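## Task

Put the black wire down on its own, with at least a hand's width of clear space between it and each other wire; no wire may be left dangling over the table edge.

## Robot and tools

Robot: two six-joint arms, left_arm and right_arm, each ending in a parallel two-finger gripper with a wrist camera. The fingers point along the gripper's +z axis and close along its y axis. end_effector_position is the spot between the finger pads, roughly 1 cm short of the tips.

Frames. Scene frame: origin at table-top height, halfway between the arms, a little behind the near table edge; +x points out over the table, +y toward left_arm, +z up. left_arm's base sits near (-0.003, +0.301, -0.015) m and right_arm's near (+0.005, -0.331, -0.013) m, both almost unrotated. Each arm reports its hand position (metres) and end_effector_quat_wxyz in its own base frame. Fixed cameras and the table use the scene frame. Offsets you command are along the current Hand target's own axes, not the base axes. Reported poses can be off by a few centimetres, especially at full reach.

execute_actions(actions, cameras). actions is a list of actions; each action is a list of up to 15 rows, one row per 1/30 s step; a short action repeats its last row to fill 15 steps. Every row is a single list of 14 numbers, each in [-1, 1], covering both arms: left_arm dx, dy, dz, rx, ry, rz, opening, then right_arm in that same order. dx..rz are an offset from that arm's Hand target as it was when the action began (every row counts from that same start, not from the prior row); 1.0 equals 0.6 m of travel or 180 degrees of turn; rx, ry, rz form one rotation vector. Because each new action starts from the updated Hand target, sending the same offset again moves further. Six zeros re-request the current Hand target. The opening number is absolute: +1 fully open (0.093 m), -1 closed. cameras lists names to return; an empty actions list returns all images by default.

move(target, speed, blend, opening_speed, grip_force, blocking, cameras). target is one 14-number row in the layout above, or a list of up to 15 such rows; every row is an offset from the Hand targets at the move's start, not from the previous row. The grippers travel in straight lines, all finishing together, at least 0.5 s and at most 10 s total. speed: metres per second, 0.002 to 2.9, default 0.25 (turn rate up to twice that in rad/s); one value or one per target. blend: corner rounding in metres for lists; 0 means stop at each point. opening_speed: rate of change of the opening, per second on the -1..+1 scale, minimum 0.2. grip_force: newtons per pad, 10 to 50 (50 is full), one value or one per arm; it persists, and lower forces close slowly. blocking=false returns after about 0.5 s while the move keeps running. The move does not avoid obstacles or the other arm. The result ends with a move: line giving the outcome (done, off_target, moving, held, fault) and any limits (paced = pose clipped, held = steps withheld). done means within 10 mm and 2 degrees; it says nothing about contact.

wait(seconds 0 to 10): lets time pass with the last commands held. stop: brakes a running move. zoom_image(camera, region [x0, y0, x1, y1] in pixels, at most 504 by 504): enlarges part of a camera's newest image. read_manual: licence text only. finished_scene(scene 1 or 2): ends the scene for good; the goal must hold without the robot.

Cameras: cam_head_left, cam_head_right, cam_high, cam_low (fixed, on a beam behind the arms), cam_left_wrist, cam_right_wrist; all 896x504.

Results. Hand target is the last commanded pose after clipping; the gripper often rests short of it, and only a fresh command closes that gap; if it still falls short, send the remainder as an offset. Tool commands shows what each gripper is being told; to leave a gripper unchanged, resend that value, since 0 is a real command (half open). grip_measured runs +1 open to -1 closed; pads meet near -0.94, and each millimetre of object width adds about 0.0208. After contact the reading keeps moving toward the command, so it cannot confirm a grip on thin items by itself; check the wrist camera. To hold, keep sending the closing value; to release, send well above the width reading. Joint positions end with the finger opening in metres. Joint torques include the arm's own weight and wrap at ±28 N m on joints 1 to 3. Joint velocities may read within noise when still. MOTOR HOT appears at 75 °C; at 90 °C the arm folds and idles for the rest of the scene.

Motion notes. Each step the commanded orientation is limited to 40 degrees from the measured one. Friction and gravity leave grippers low, short or tilted, especially when outstretched; small moves may go sideways or not at all, so inspect and correct tilt after moves. Avoid paths passing close to an arm's own base. Time spent thinking runs the scene clock.

Avoid: dropping wires or releasing them while they move, leaving any wire hanging off or fallen off the table, fast hits against the table or the fixtures (bar, plate and low rail near the bases, up to about 3 cm high), pressing hard past contact, letting the grippers or wrist cameras collide or one gripper pinch the other, straining the camera cables, and long stretched holds that heat motors. Loose objects may get nudged occasionally, so recheck the wires before finishing.

Each tool is called after "Call:" as name(argument=value, ...) on one line, values as JSON.

## Session

Call:
execute_actions(actions=[])

Scene clock: 0.00 s.
left_arm: end_effector_position=(+0.3234, -0.3040, +0.2785) grip_measured=-0.926 end_effector_quat_wxyz=(+0.465, +0.519, +0.567, -0.439) | right_arm: end_effector_position=(+0.3753, +0.0000, +0.4021) grip_measured=+1.000 end_effector_quat_wxyz=(+0.707, +0.000, +0.707, +0.000)
Joint positions: left_arm=[-0.42 1.583 1.178 0.031 1.048 0.312 0.001] | right_arm=[0 1.047 1.047 0 0 0 0.093]
Joint velocities: within noise
Joint torques (N m): no reading
Motor temperatures (°C): left_arm=[28 30 32 30 28 30 28] | right_arm=[31 31 30 28 28 29 27]
Heat: left arm: 32 °C; right arm: 31 °C.
Hand target: left_arm +0.3233, -0.3036, +0.2904; +0.478, +0.522, +0.557, -0.434 | right_arm +0.3727, -0.0006, +0.4089; +0.713, +0.001, +0.701, -0.001
Tool commands: left_gripper/opening=-0.933609 right_gripper/opening=+1.0

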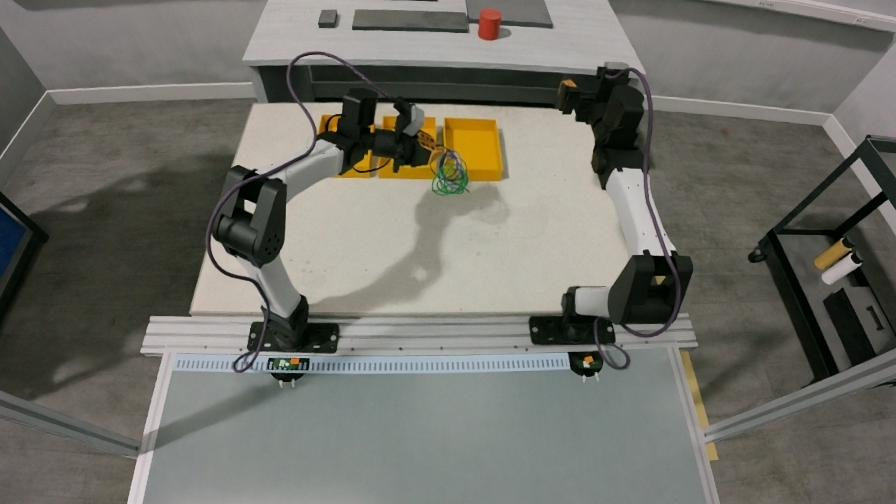

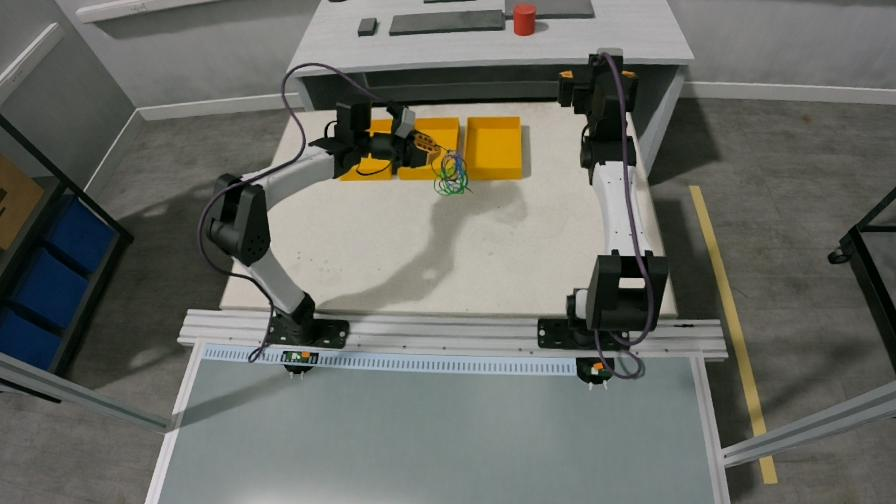

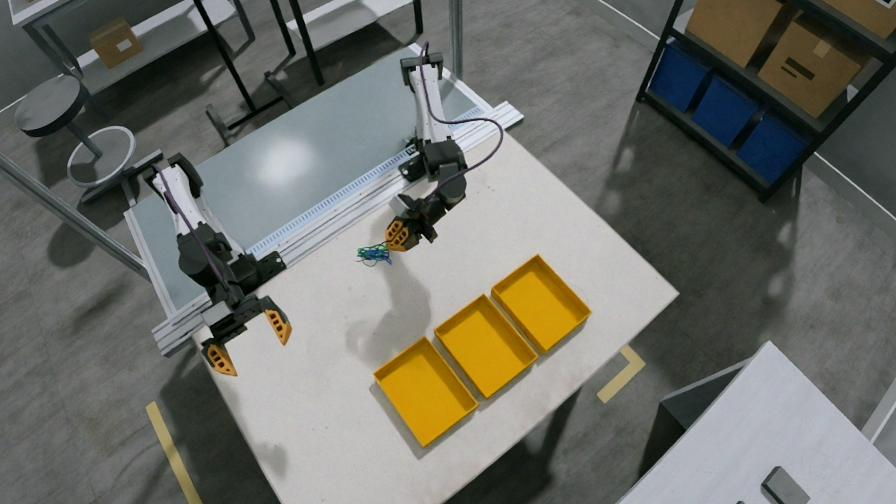

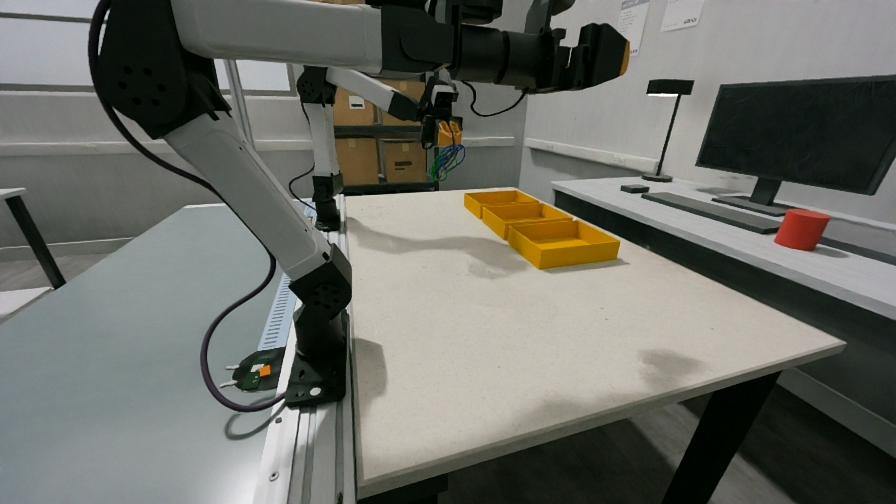

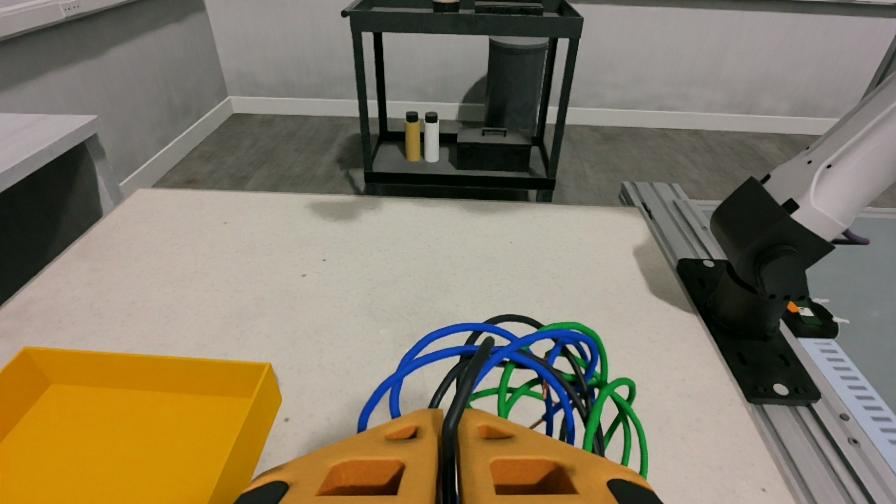

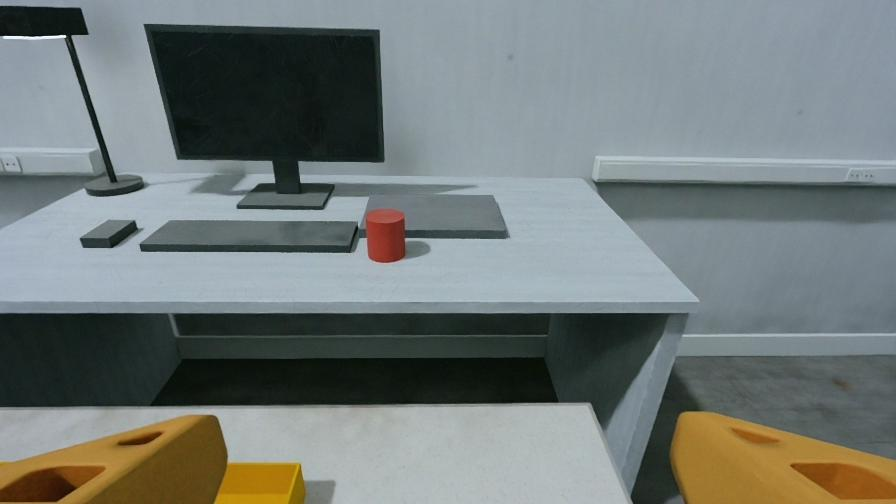

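Call:
move(target=[[0.3,-0.045,0.04,0,0.222,0,-0.933609,0.357,0.267,-0.153,-0.449,0.26,-0.26,-0.98],[0.408,-0.045,0.05,0,0.222,0,-0.933609,0.357,0.267,-0.153,-0.449,0.26,-0.26,-0.98]], speed=[0.25,0.1], blend=0.02, cameras=["cam_left_wrist","cam_right_wrist","cam_high"])

Scene clock: 45.53 s.
left_arm: end_effector_position=(+0.3005, -0.2978, +0.0537) grip_measured=-0.926 end_effector_quat_wxyz=(+0.266, +0.635, +0.686, -0.235) | right_arm: end_effector_position=(+0.2845, +0.1590, +0.1923) grip_measured=-0.972 end_effector_quat_wxyz=(-0.195, +0.678, -0.686, -0.177)
Joint positions: left_arm=[-0.572 1.834 1.08 -0.311 0.546 0.778 0.001] | right_arm=[0.257 1.595 1.484 -1.283 -0.506 -1.257 0]
Joint torques (N m): left_arm=[0.64 -7.45 5.49 1.27 0.34 0.2] | right_arm=[0.79 -6.19 7.12 0.59 -0.41 -0.21]
Motor temperatures (°C): left_arm=[28 36 37 34 28 30 28] | right_arm=[31 32 35 35 28 29 28]
Heat: left arm: 37 °C; right arm: 35 °C.
Hand target: left_arm +0.2993, -0.2942, +0.0436; +0.259, +0.639, +0.687, -0.230 | right_arm +0.2847, +0.1600, +0.1934; -0.189, +0.684, -0.683, -0.177
Off the commanded pose: left_arm 0.011 m, 1 deg | right_arm 0.001 m, 1 deg.
move: off_target (left_arm)
Images, in order (width x height): cam_high 896x504, cam_left_wrist 896x504, cam_right_wrist 896x504.

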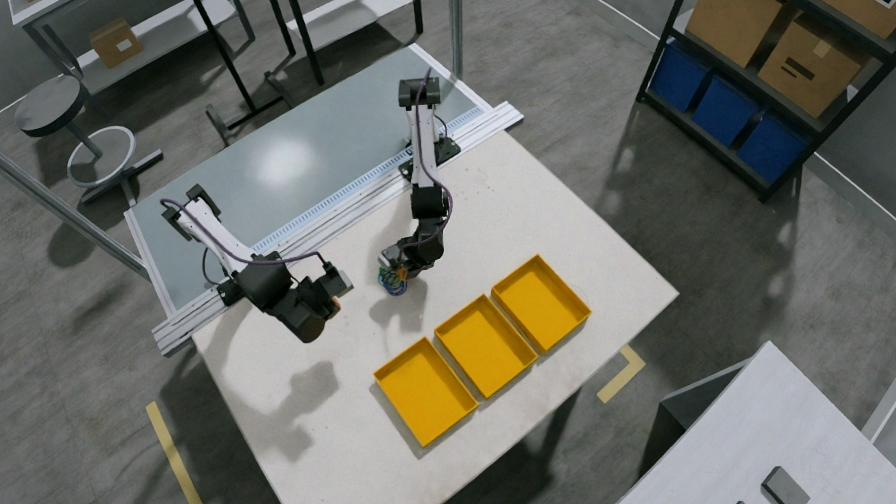

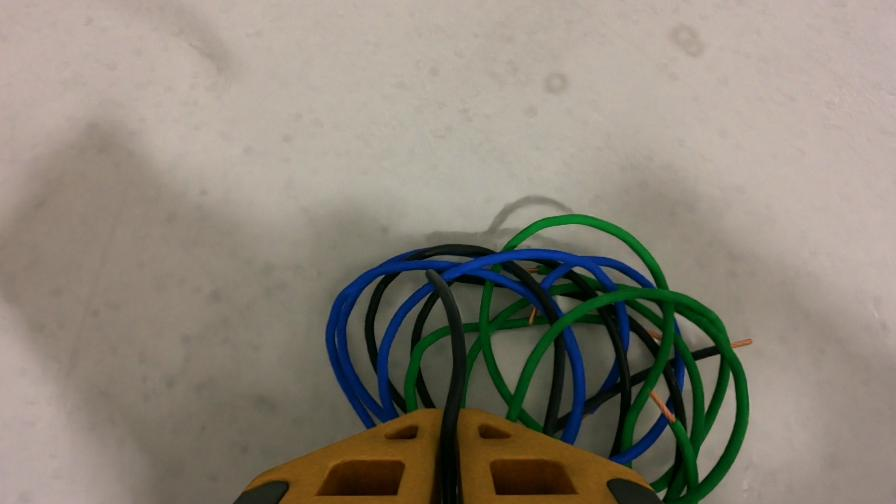

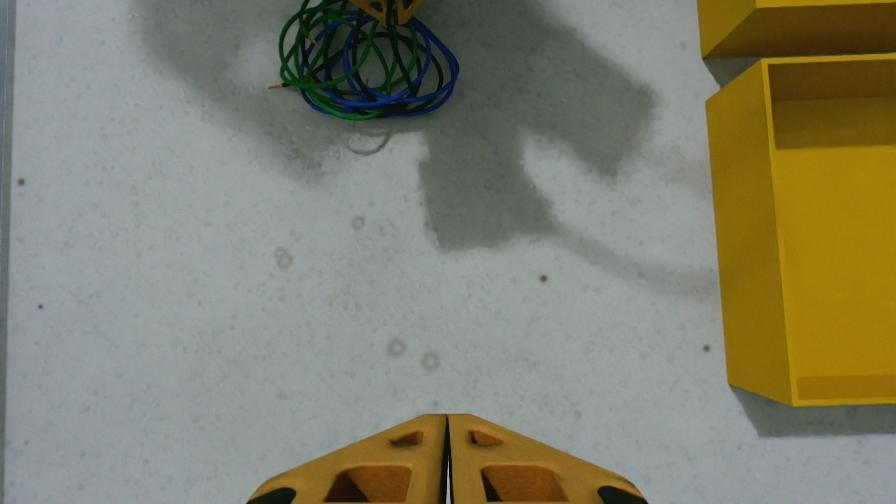

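Call:
move(target=[0.0885,0,-0.0755,0,0,0,-0.933609,0,0,0,0,0,0,-0.98], speed=0.1, cameras=["cam_left_wrist","cam_right_wrist"])

Call:
zoom_image(camera="cam_right_wrist", region=[220, 0, 520, 170])

Scene clock: 56.60 s.
left_arm: end_effector_position=(+0.2949, -0.2254, +0.0328) grip_measured=-0.926 end_effector_quat_wxyz=(+0.246, +0.635, +0.696, -0.229) | right_arm: end_effector_position=(+0.2845, +0.1590, +0.1923) grip_measured=-0.972 end_effector_quat_wxyz=(-0.195, +0.678, -0.686, -0.177)
Joint positions: left_arm=[-0.394 1.776 0.95 -0.386 0.598 0.973 0.001] | right_arm=[0.257 1.595 1.484 -1.283 -0.506 -1.257 0]
Joint torques (N m): left_arm=[0.96 -11.02 5.52 0.84 0.66 0.21] | right_arm=[0.77 -6.16 7.1 0.58 -0.41 -0.21]
Heat: left arm: 38 °C; right arm: 36 °C.
Hand target: left_arm +0.2939, -0.2246, +0.0436; +0.258, +0.639, +0.687, -0.230 | right_arm +0.2847, +0.1600, +0.1934; -0.189, +0.684, -0.683, -0.177
Off the commanded pose: left_arm 0.011 m, 2 deg | right_arm 0.001 m, 1 deg.
move: off_target (left_arm)
Images, in order (width x height): cam_left_wrist 896x504, cam_right_wrist 896x504.

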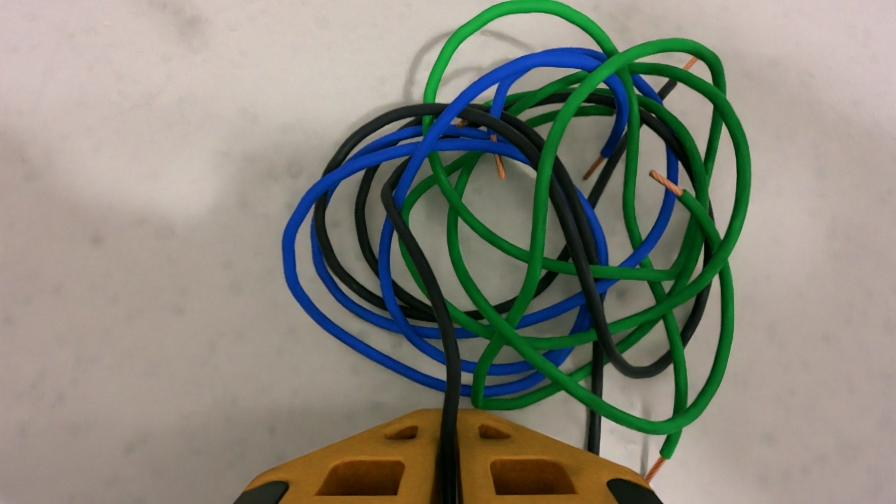

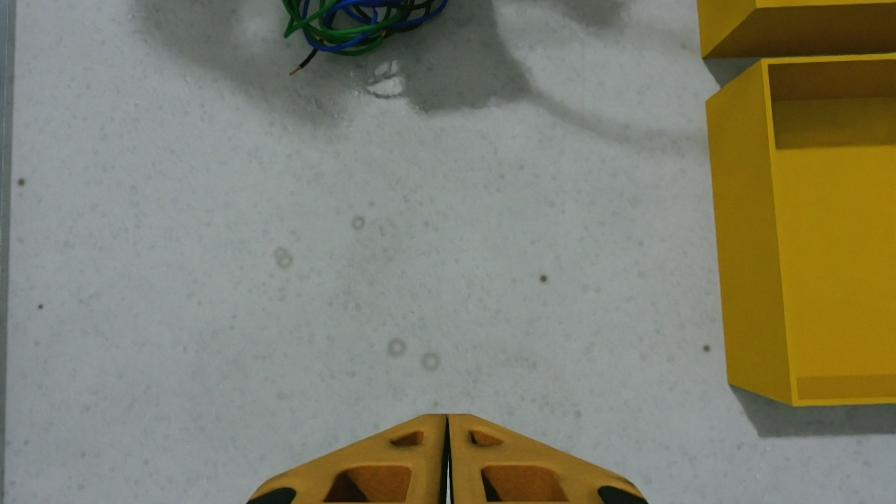

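Scaled by 1.680 from the camera's 896x504 image, which has a finer 1280x720 frame.

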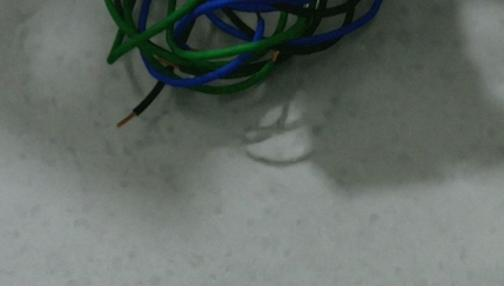

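Call:
move(target=[0.006,0,-0.031,0,-0.085,0,-0.933609,-0.23,0.059,0.304,-0.032,-0.024,0.503,-0.98], speed=0.18, cameras=["cam_left_wrist","cam_right_wrist","cam_high"])

Scene clock: 118.47 s.
left_arm: end_effector_position=(+0.2886, -0.2107, +0.0435) grip_measured=-0.926 end_effector_quat_wxyz=(+0.323, +0.596, +0.661, -0.320) | right_arm: end_effector_position=(+0.2519, +0.3681, +0.1114) grip_measured=-0.972 end_effector_quat_wxyz=(+0.001, +0.000, +0.948, +0.318)
Joint positions: left_arm=[-0.259 1.757 0.815 -0.225 0.879 1.016 0.001] | right_arm=[0.815 1.822 1.347 -0.593 -0.425 0.925 0]
Joint torques (N m): left_arm=[1.28 -10.3 5.04 1.21 0.78 0.22] | right_arm=[0.88 -8.65 5.63 1.6 -0.19 -0.04]
Heat: left arm: 40 °C; right arm: 38 °C.
Hand target: left_arm +0.2925, -0.2100, +0.0554; +0.348, +0.603, +0.646, -0.313 | right_arm +0.2517, +0.3706, +0.1036; -0.001, +0.003, +0.950, +0.312
Off the commanded pose: left_arm 0.013 m, 3 deg | right_arm 0.008 m, 1 deg.
move: off_target (left_arm)
Images, in order (width x height): cam_high 896x504, cam_left_wrist 896x504, cam_right_wrist 896x504.

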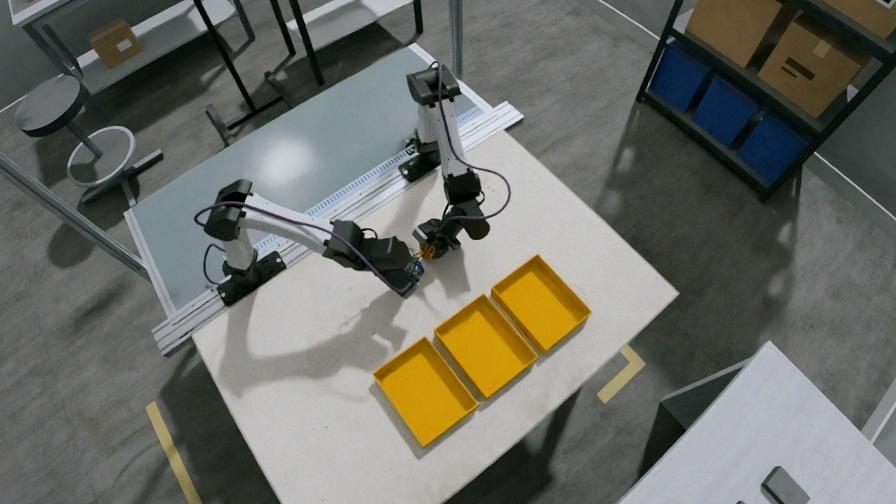

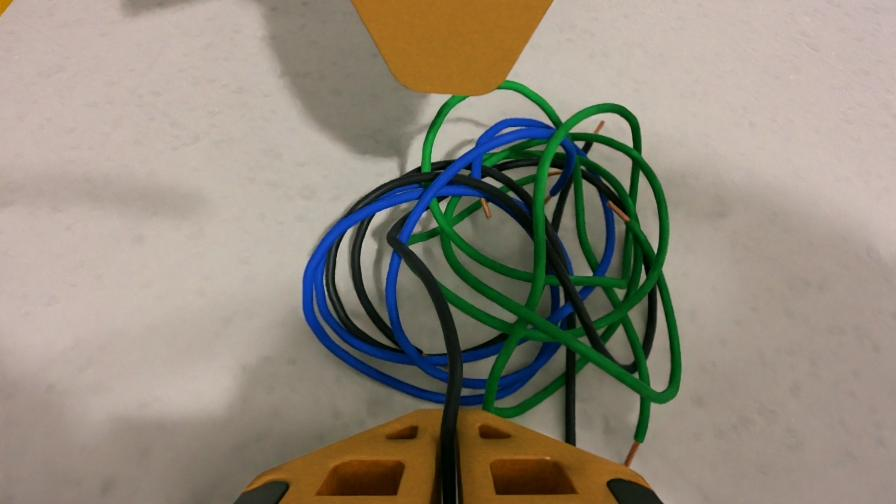

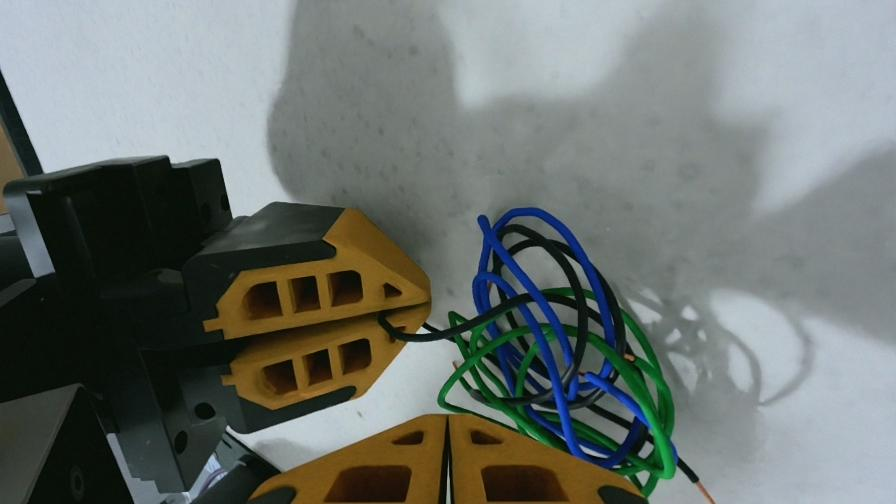

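Call:
move(target=[[0,0,0,0,0,0,-0.933609,0.022,0,0,0,0,0,-0.98],[0,0,0,0,0,0,-0.933609,0.022,-0.069,0.094,0,0,0,-0.98]], speed=0.08, cameras=["cam_left_wrist","cam_right_wrist"])

Scene clock: 161.40 s.
left_arm: end_effector_position=(+0.2886, -0.2107, +0.0435) grip_measured=-0.926 end_effector_quat_wxyz=(+0.323, +0.596, +0.661, -0.320) | right_arm: end_effector_position=(+0.2420, +0.3730, +0.0554) grip_measured=-0.972 end_effector_quat_wxyz=(+0.009, -0.003, +0.944, +0.331)
Joint positions: left_arm=[-0.259 1.757 0.815 -0.225 0.879 1.016 0.001] | right_arm=[0.841 1.866 1.149 -0.307 -0.417 0.953 0]
Joint torques (N m): left_arm=[1.28 -10.3 5.07 1.21 0.79 0.22] | right_arm=[0.92 -6.6 4.23 1.69 -0.12 -0.06]
Motor temperatures (°C): left_arm=[28 45 37 34 29 30 28] | right_arm=[31 38 36 33 28 29 28]
Heat: left arm: 45 °C; right arm: 38 °C.
Hand target: left_arm +0.2925, -0.2100, +0.0554; +0.348, +0.603, +0.646, -0.313 | right_arm +0.2381, +0.3706, +0.0335; -0.001, +0.002, +0.950, +0.312
Off the commanded pose: left_arm 0.013 m, 3 deg | right_arm 0.022 m, 3 deg.
move: off_target (left_arm, right_arm)
Images, in order (width x height): cam_left_wrist 896x504, cam_right_wrist 896x504.

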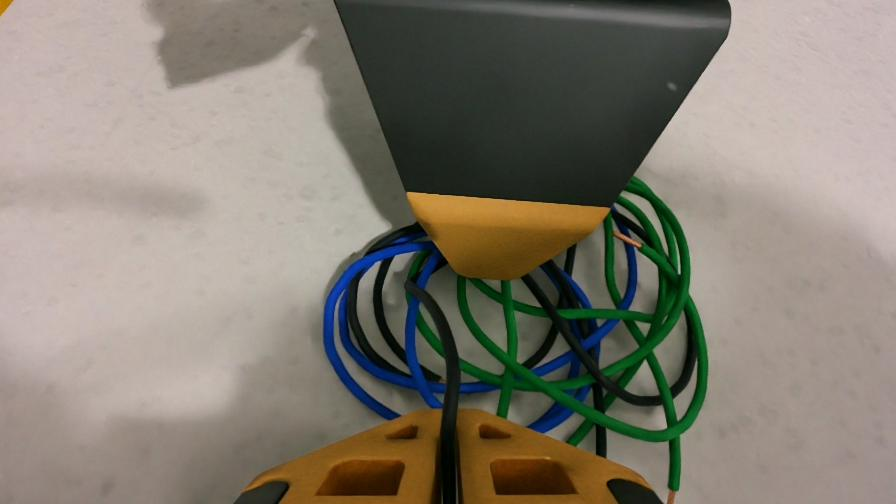

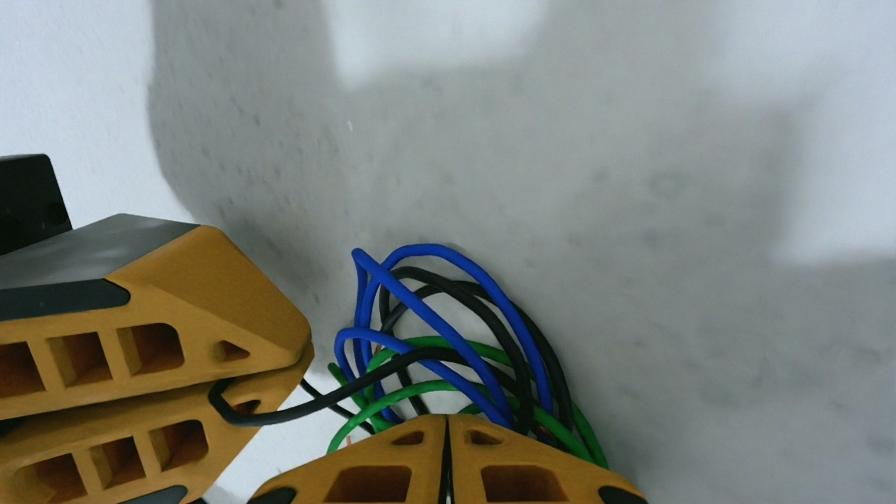

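Call:
move(target=[[0,0,0,0,0,0,-0.933609,0.02,-0.012,0.016,0,0,0,-0.98],[0,0,0,0,0,0,-0.933609,-0.01,-0.012,0.016,0,0,0,-0.98],[0,0,0,0,0,0,-0.933609,0.0,-0.008,0.012,0,0,0,-0.98]], speed=0.05, cameras=["cam_left_wrist","cam_right_wrist"])

Scene clock: 169.50 s.
left_arm: end_effector_position=(+0.2886, -0.2107, +0.0435) grip_measured=-0.926 end_effector_quat_wxyz=(+0.323, +0.596, +0.661, -0.320) | right_arm: end_effector_position=(+0.2434, +0.3791, +0.0520) grip_measured=-0.972 end_effector_quat_wxyz=(+0.009, -0.006, +0.937, +0.350)
Joint positions: left_arm=[-0.259 1.757 0.815 -0.225 0.879 1.016 0.001] | right_arm=[0.839 1.881 1.127 -0.235 -0.442 0.961 0]
Joint torques (N m): left_arm=[1.25 -10.32 5.07 1.21 0.79 0.23] | right_arm=[1.13 -6.54 4.68 1.33 0.17 -0.17]
Heat: left arm: 45 °C; right arm: 38 °C.
Hand target: left_arm +0.2925, -0.2100, +0.0554; +0.348, +0.603, +0.646, -0.313 | right_arm +0.2382, +0.3711, +0.0250; -0.001, +0.002, +0.950, +0.312
Off the commanded pose: left_arm 0.013 m, 3 deg | right_arm 0.029 m, 5 deg.
move: off_target (left_arm, right_arm)
Images, in order (width x height): cam_left_wrist 896x504, cam_right_wrist 896x504.

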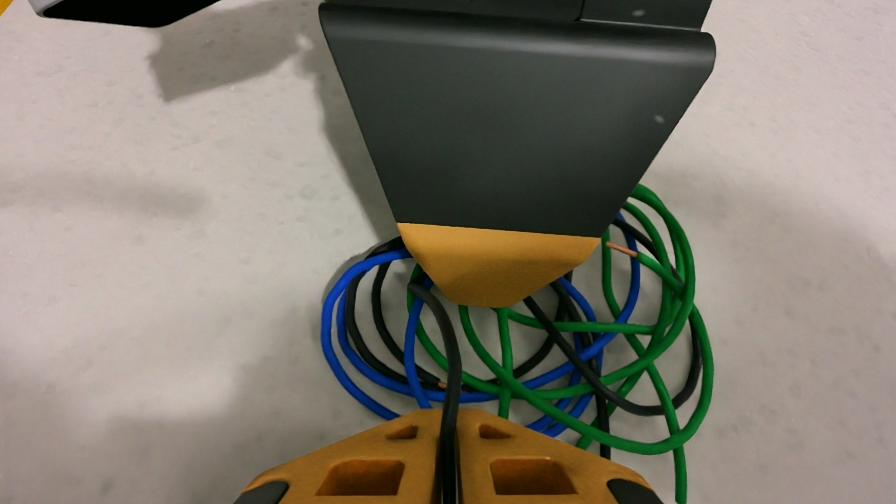

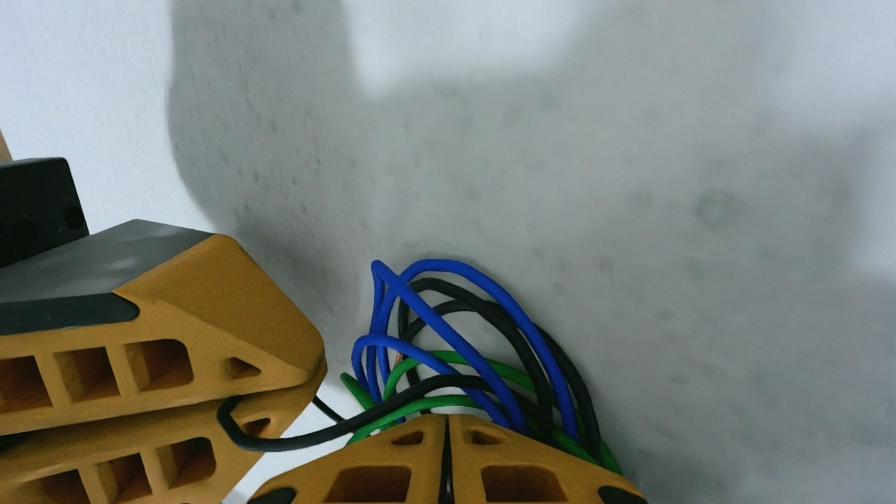

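Call:
move(target=[0.058,0.008,-0.101,0,0,0,-0.933609,0,0,0,0,0,0,-0.98], speed=0.06, cameras=["cam_left_wrist","cam_right_wrist"])

Scene clock: 177.53 s.
left_arm: end_effector_position=(+0.2786, -0.1462, +0.0476) grip_measured=-0.926 end_effector_quat_wxyz=(+0.325, +0.597, +0.654, -0.332) | right_arm: end_effector_position=(+0.2445, +0.3849, +0.0541) grip_measured=-0.972 end_effector_quat_wxyz=(+0.018, -0.012, +0.933, +0.359)
Joint positions: left_arm=[-0.029 1.757 0.851 -0.574 0.962 1.404 0.001] | right_arm=[0.847 1.885 1.127 -0.204 -0.44 0.961 0]
Joint torques (N m): left_arm=[2.39 -9.05 7.92 0.36 0.73 0.26] | right_arm=[0.54 -6.99 4.7 1.04 0.14 -0.16]
Heat: left arm: 45 °C; right arm: 38 °C.
Hand target: left_arm +0.2919, -0.1401, +0.0608; +0.348, +0.603, +0.646, -0.313 | right_arm +0.2381, +0.3711, +0.0249; -0.001, +0.002, +0.950, +0.312
Off the commanded pose: left_arm 0.020 m, 4 deg | right_arm 0.033 m, 6 deg.
move: off_target (left_arm, right_arm)
Images, in order (width x height): cam_left_wrist 896x504, cam_right_wrist 896x504.

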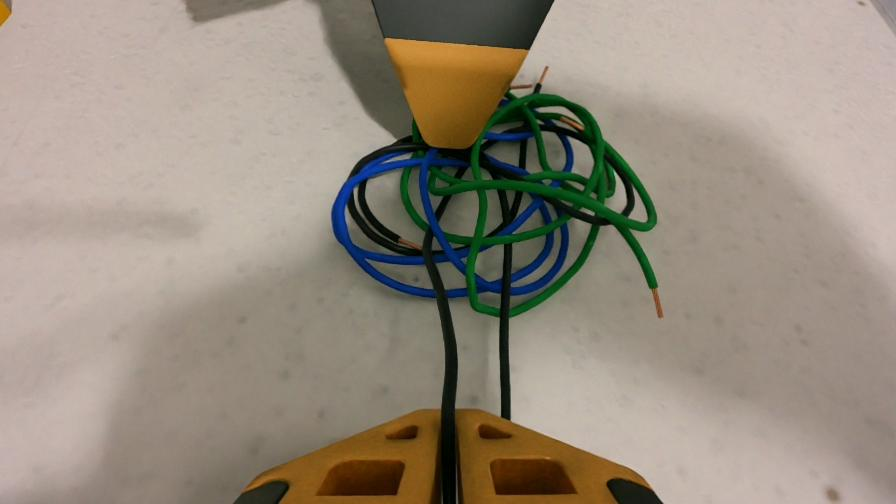

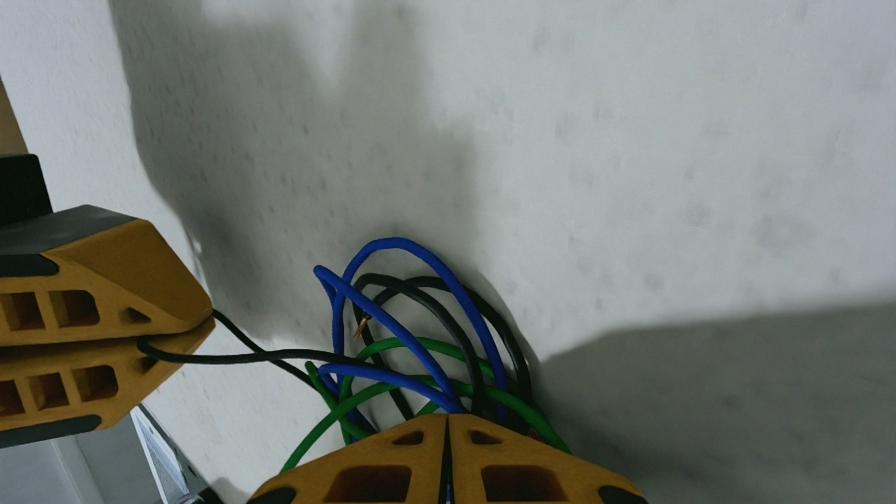

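Call:
move(target=[0.058,0.008,-0.101,-0.07,0,-0.047,-0.933609,0,0,0,0,0,0,-0.98], speed=0.06, cameras=["cam_left_wrist","cam_right_wrist"])

Scene clock: 190.90 s.
left_arm: end_effector_position=(+0.2895, -0.0725, +0.0591) grip_measured=-0.926 end_effector_quat_wxyz=(+0.376, +0.512, +0.722, -0.275) | right_arm: end_effector_position=(+0.2439, +0.3794, +0.0441) grip_measured=-0.972 end_effector_quat_wxyz=(+0.014, -0.005, +0.940, +0.340)
Joint positions: left_arm=[0.237 1.645 0.774 -0.574 0.964 1.405 0.001] | right_arm=[0.847 1.899 1.127 -0.228 -0.419 0.961 0]
Joint torques (N m): left_arm=[1.22 -8.84 4.97 0.6 0.73 -0.01] | right_arm=[0.54 -7.99 4.79 1.24 -0.09 -0.15]
Heat: left arm: 45 °C; right arm: 38 °C.
Hand target: left_arm +0.2913, -0.0702, +0.0663; +0.388, +0.512, +0.719, -0.265 | right_arm +0.2381, +0.3711, +0.0250; -0.001, +0.002, +0.950, +0.312
Off the commanded pose: left_arm 0.008 m, 2 deg | right_arm 0.022 m, 4 deg.
move: off_target (right_arm)
Images, in order (width x height): cam_left_wrist 896x504, cam_right_wrist 896x504.

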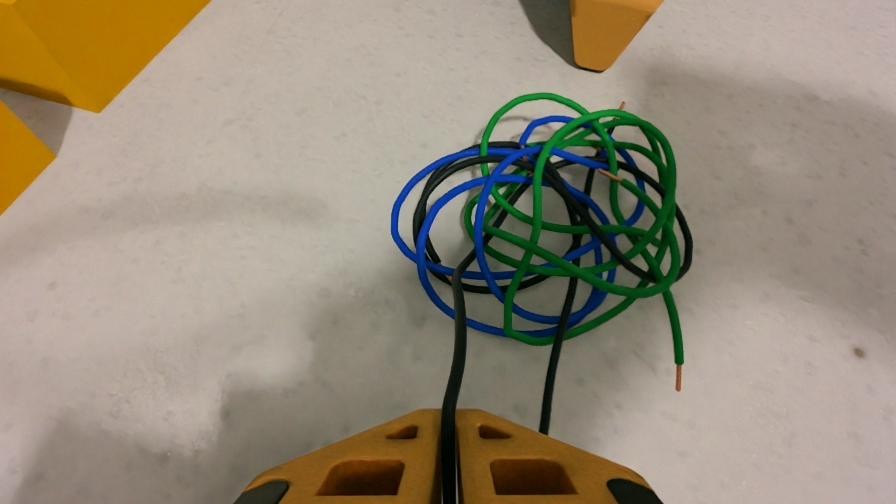

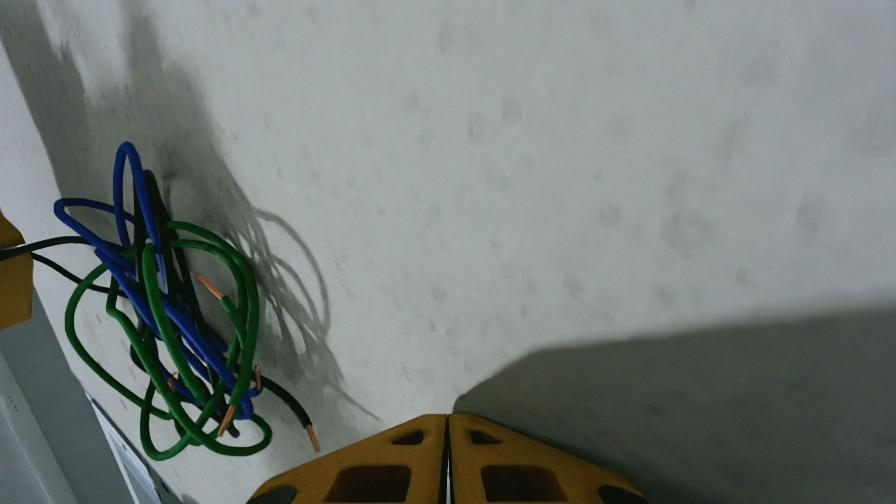

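Call:
zoom_image(camera="cam_left_wrist", region=[380, 80, 700, 360])

Scaled by 1.575 from the camera's 896x504 image, which has a finer 1280x720 frame.

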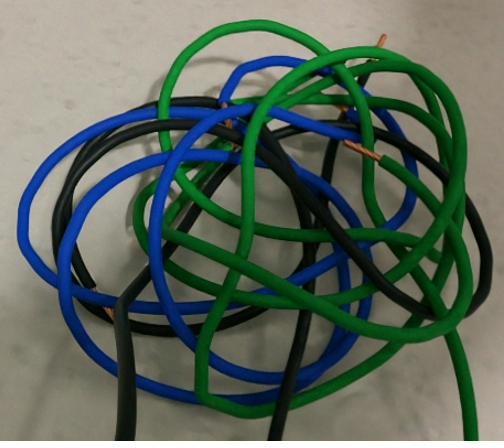

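Call:
move(target=[[0,0,0,0,0,0,-0.933609,0,0.099,-0.134,0,0,0,-0.98],[0,0,0,0,0,0,-0.933609,-0.037,0.147,-0.047,0.203,0,0,-0.57]], speed=0.15, blend=[0.02,0], cameras=["cam_left_wrist","cam_right_wrist"])

Call:
zoom_image(camera="cam_right_wrist", region=[200, 150, 650, 504])

Scene clock: 247.10 s.
left_arm: end_effector_position=(+0.2895, -0.0725, +0.0591) grip_measured=-0.926 end_effector_quat_wxyz=(+0.376, +0.512, +0.722, -0.275) | right_arm: end_effector_position=(+0.2639, +0.4249, +0.1071) grip_measured=-0.573 end_effector_quat_wxyz=(+0.024, +0.002, +0.999, +0.048)
Joint positions: left_arm=[0.237 1.645 0.774 -0.574 0.964 1.405 0.001] | right_arm=[1.012 2.528 2.621 -1.556 -0.009 1.016 0.018]
Joint torques (N m): left_arm=[1.14 -8.85 4.94 0.6 0.74 -0.01] | right_arm=[0.98 -12.77 6.68 0.44 0.08 -0.01]
Heat: left arm: 44 °C; right arm: 40 °C.
Hand target: left_arm +0.2913, -0.0702, +0.0663; +0.388, +0.512, +0.719, -0.265 | right_arm +0.2608, +0.4253, +0.0999; -0.002, +0.002, +1.000, -0.002
Off the commanded pose: left_arm 0.008 m, 2 deg | right_arm 0.008 m, 6 deg.
joint sent to its limit (right arm) — joint 4 (wrist pitch), lower limit. The joint targets are off in orientation, not in position.
move: off_target (right_arm); target 2's new opening was sent with right_arm's hand 0.008 m and 6 deg from that target
Images, in order (width x height): cam_left_wrist 896x504, cam_right_wrist 896x504.

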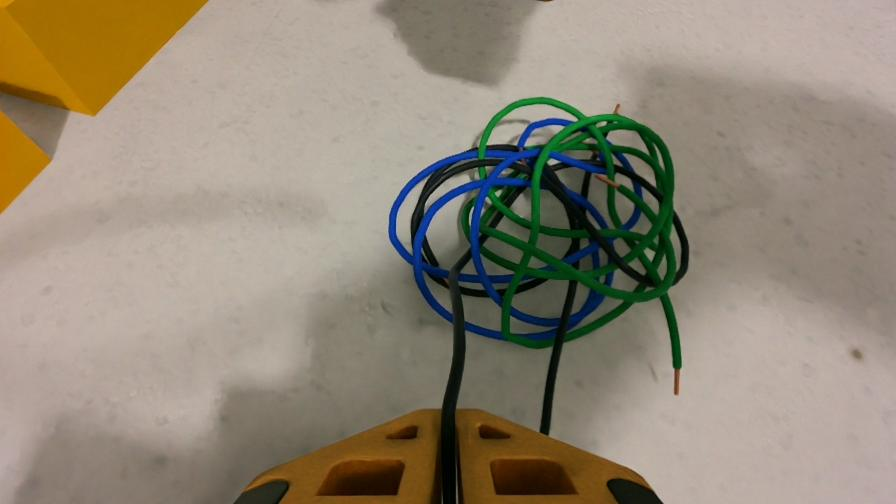

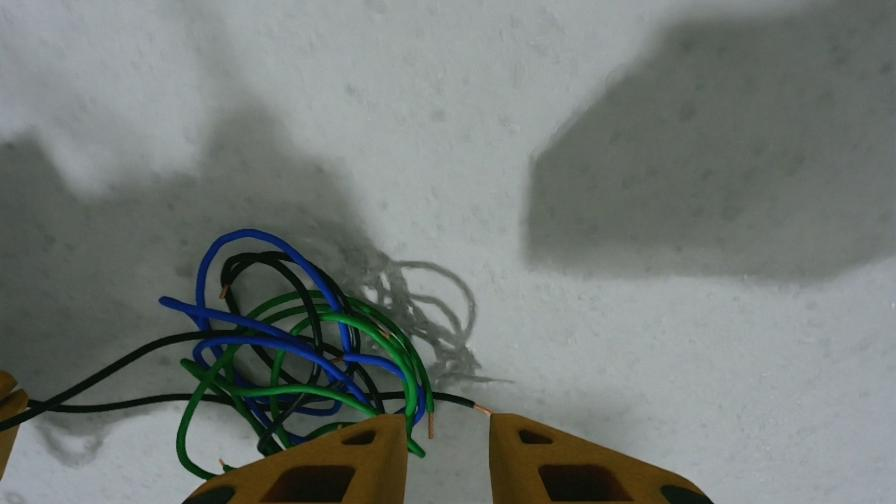

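Scaled by 1.120 from the camera's 896x504 image, which has a finer 1280x720 frame.

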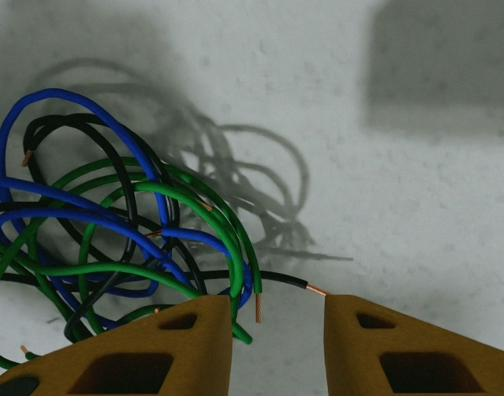

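Call:
move(target=[0,0,0,0,0,0,-0.933609,0.023,0.023,0.055,0,0,0,-0.57], speed=0.1, cameras=["cam_left_wrist","cam_right_wrist"])

Call:
zoom_image(camera="cam_right_wrist", region=[200, 150, 650, 504])

Scene clock: 297.20 s.
left_arm: end_effector_position=(+0.2895, -0.0725, +0.0591) grip_measured=-0.926 end_effector_quat_wxyz=(+0.376, +0.512, +0.722, -0.275) | right_arm: end_effector_position=(+0.2501, +0.4387, +0.0727) grip_measured=-0.573 end_effector_quat_wxyz=(+0.011, +0.001, +1.000, +0.026)
Joint positions: left_arm=[0.237 1.645 0.774 -0.574 0.964 1.405 0.001] | right_arm=[1.051 2.624 2.667 -1.559 -0.006 1.053 0.018]
Joint torques (N m): left_arm=[1.18 -8.84 4.96 0.6 0.74 -0.02] | right_arm=[0.83 -13.57 6.67 0.35 0.04 0.01]
Motor temperatures (°C): left_arm=[29 44 37 32 29 30 28] | right_arm=[31 45 37 31 28 29 28]
Heat: left arm: 44 °C; right arm: 45 °C.
Hand target: left_arm +0.2913, -0.0702, +0.0663; +0.388, +0.512, +0.719, -0.265 | right_arm +0.2469, +0.4390, +0.0668; -0.001, +0.002, +1.000, -0.002
Off the commanded pose: left_arm 0.008 m, 2 deg | right_arm 0.007 m, 3 deg.
joint sent to its limit (right arm) — joint 4 (wrist pitch), lower limit. The joint targets still meet the commanded pose.
move: off_target (right_arm)
Images, in order (width x height): cam_left_wrist 896x504, cam_right_wrist 896x504.

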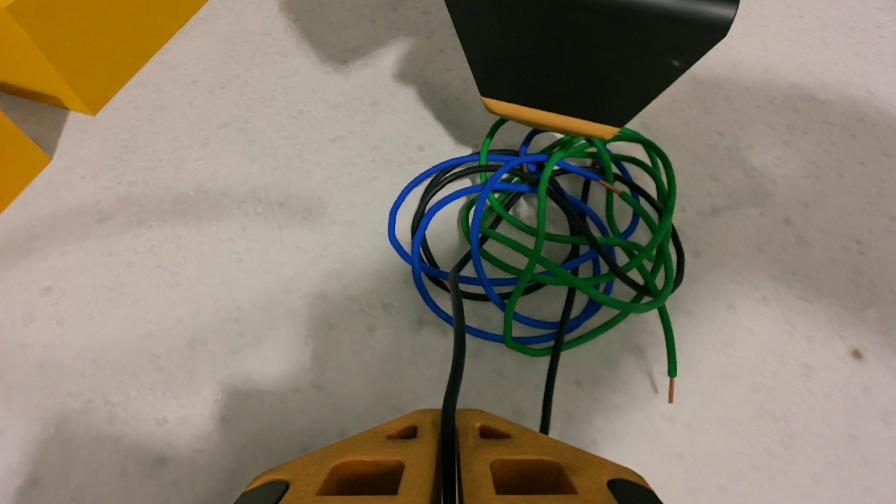

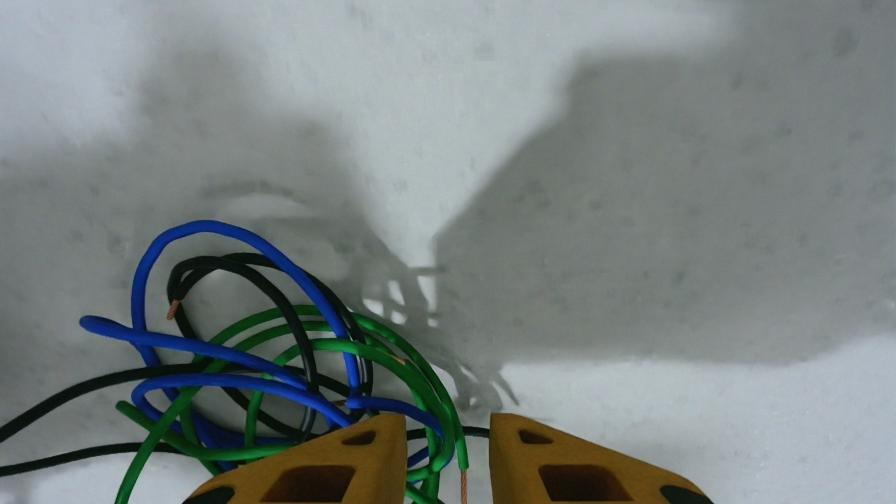

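Scaled by 1.120 from the camera's 896x504 image, which has a finer 1280x720 frame.

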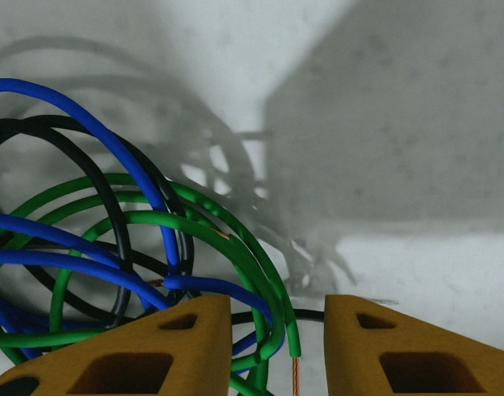

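Call:
move(target=[[0,0,0,0,0,0,-0.933609,0,0.012,0,0,0,0,-0.57],[0,0,0,0,0,0,-0.933609,0,0.012,0.05,0,0,0,-0.57]], speed=0.08, cameras=["cam_left_wrist","cam_right_wrist"])

Call:
zoom_image(camera="cam_right_wrist", region=[200, 150, 650, 504])

Scene clock: 309.70 s.
left_arm: end_effector_position=(+0.2895, -0.0725, +0.0591) grip_measured=-0.926 end_effector_quat_wxyz=(+0.376, +0.512, +0.722, -0.275) | right_arm: end_effector_position=(+0.2521, +0.4465, +0.0562) grip_measured=-0.573 end_effector_quat_wxyz=(+0.010, +0.003, +1.000, +0.024)
Joint positions: left_arm=[0.237 1.645 0.774 -0.574 0.964 1.405 0.001] | right_arm=[1.055 2.696 2.742 -1.565 -0.006 1.06 0.018]
Joint torques (N m): left_arm=[1.13 -8.84 4.98 0.6 0.74 -0.01] | right_arm=[1.1 -11.75 6.06 0.41 0.04 0]
Heat: left arm: 44 °C; right arm: 47 °C.
Hand target: left_arm +0.2913, -0.0702, +0.0663; +0.388, +0.512, +0.719, -0.265 | right_arm +0.2468, +0.4461, +0.0367; -0.001, +0.002, +1.000, -0.002
Off the commanded pose: left_arm 0.008 m, 2 deg | right_arm 0.020 m, 3 deg.
joint sent to its limit (right arm) — joint 4 (wrist pitch), lower limit. The joint targets still meet the commanded pose.
move: off_target (right_arm)
Images, in order (width x height): cam_left_wrist 896x504, cam_right_wrist 896x504.

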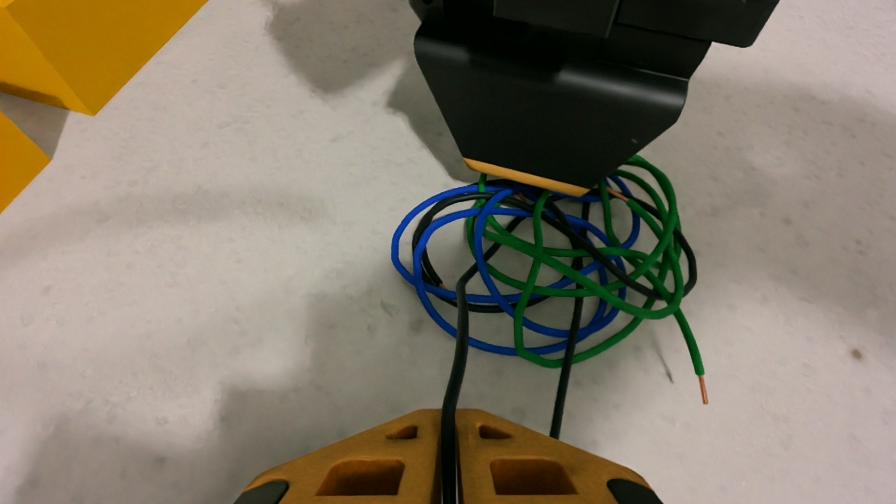

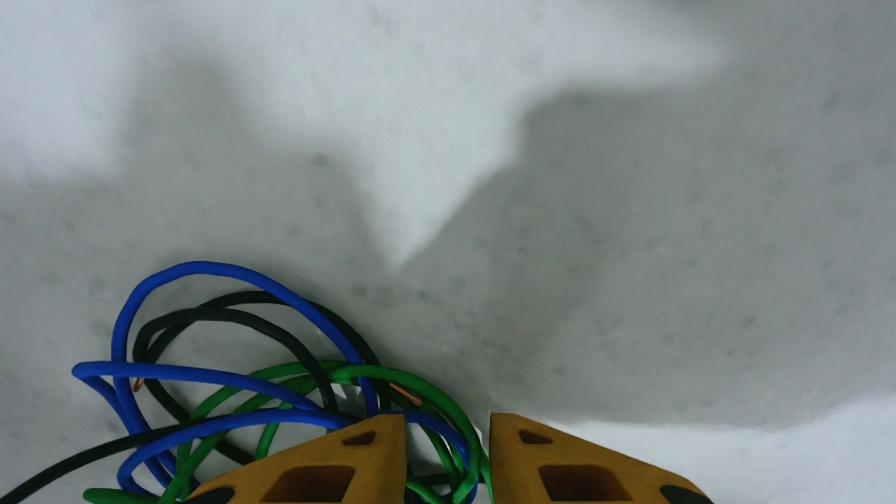

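Scaled by 1.120 from the camera's 896x504 image, which has a finer 1280x720 frame.

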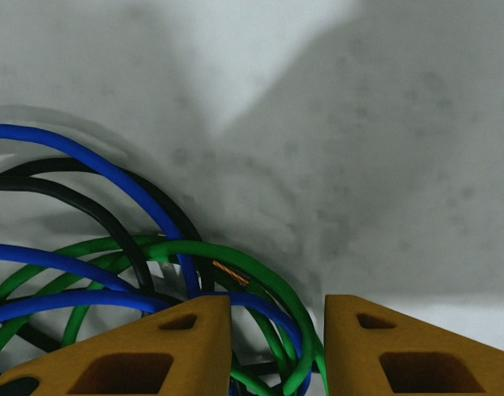

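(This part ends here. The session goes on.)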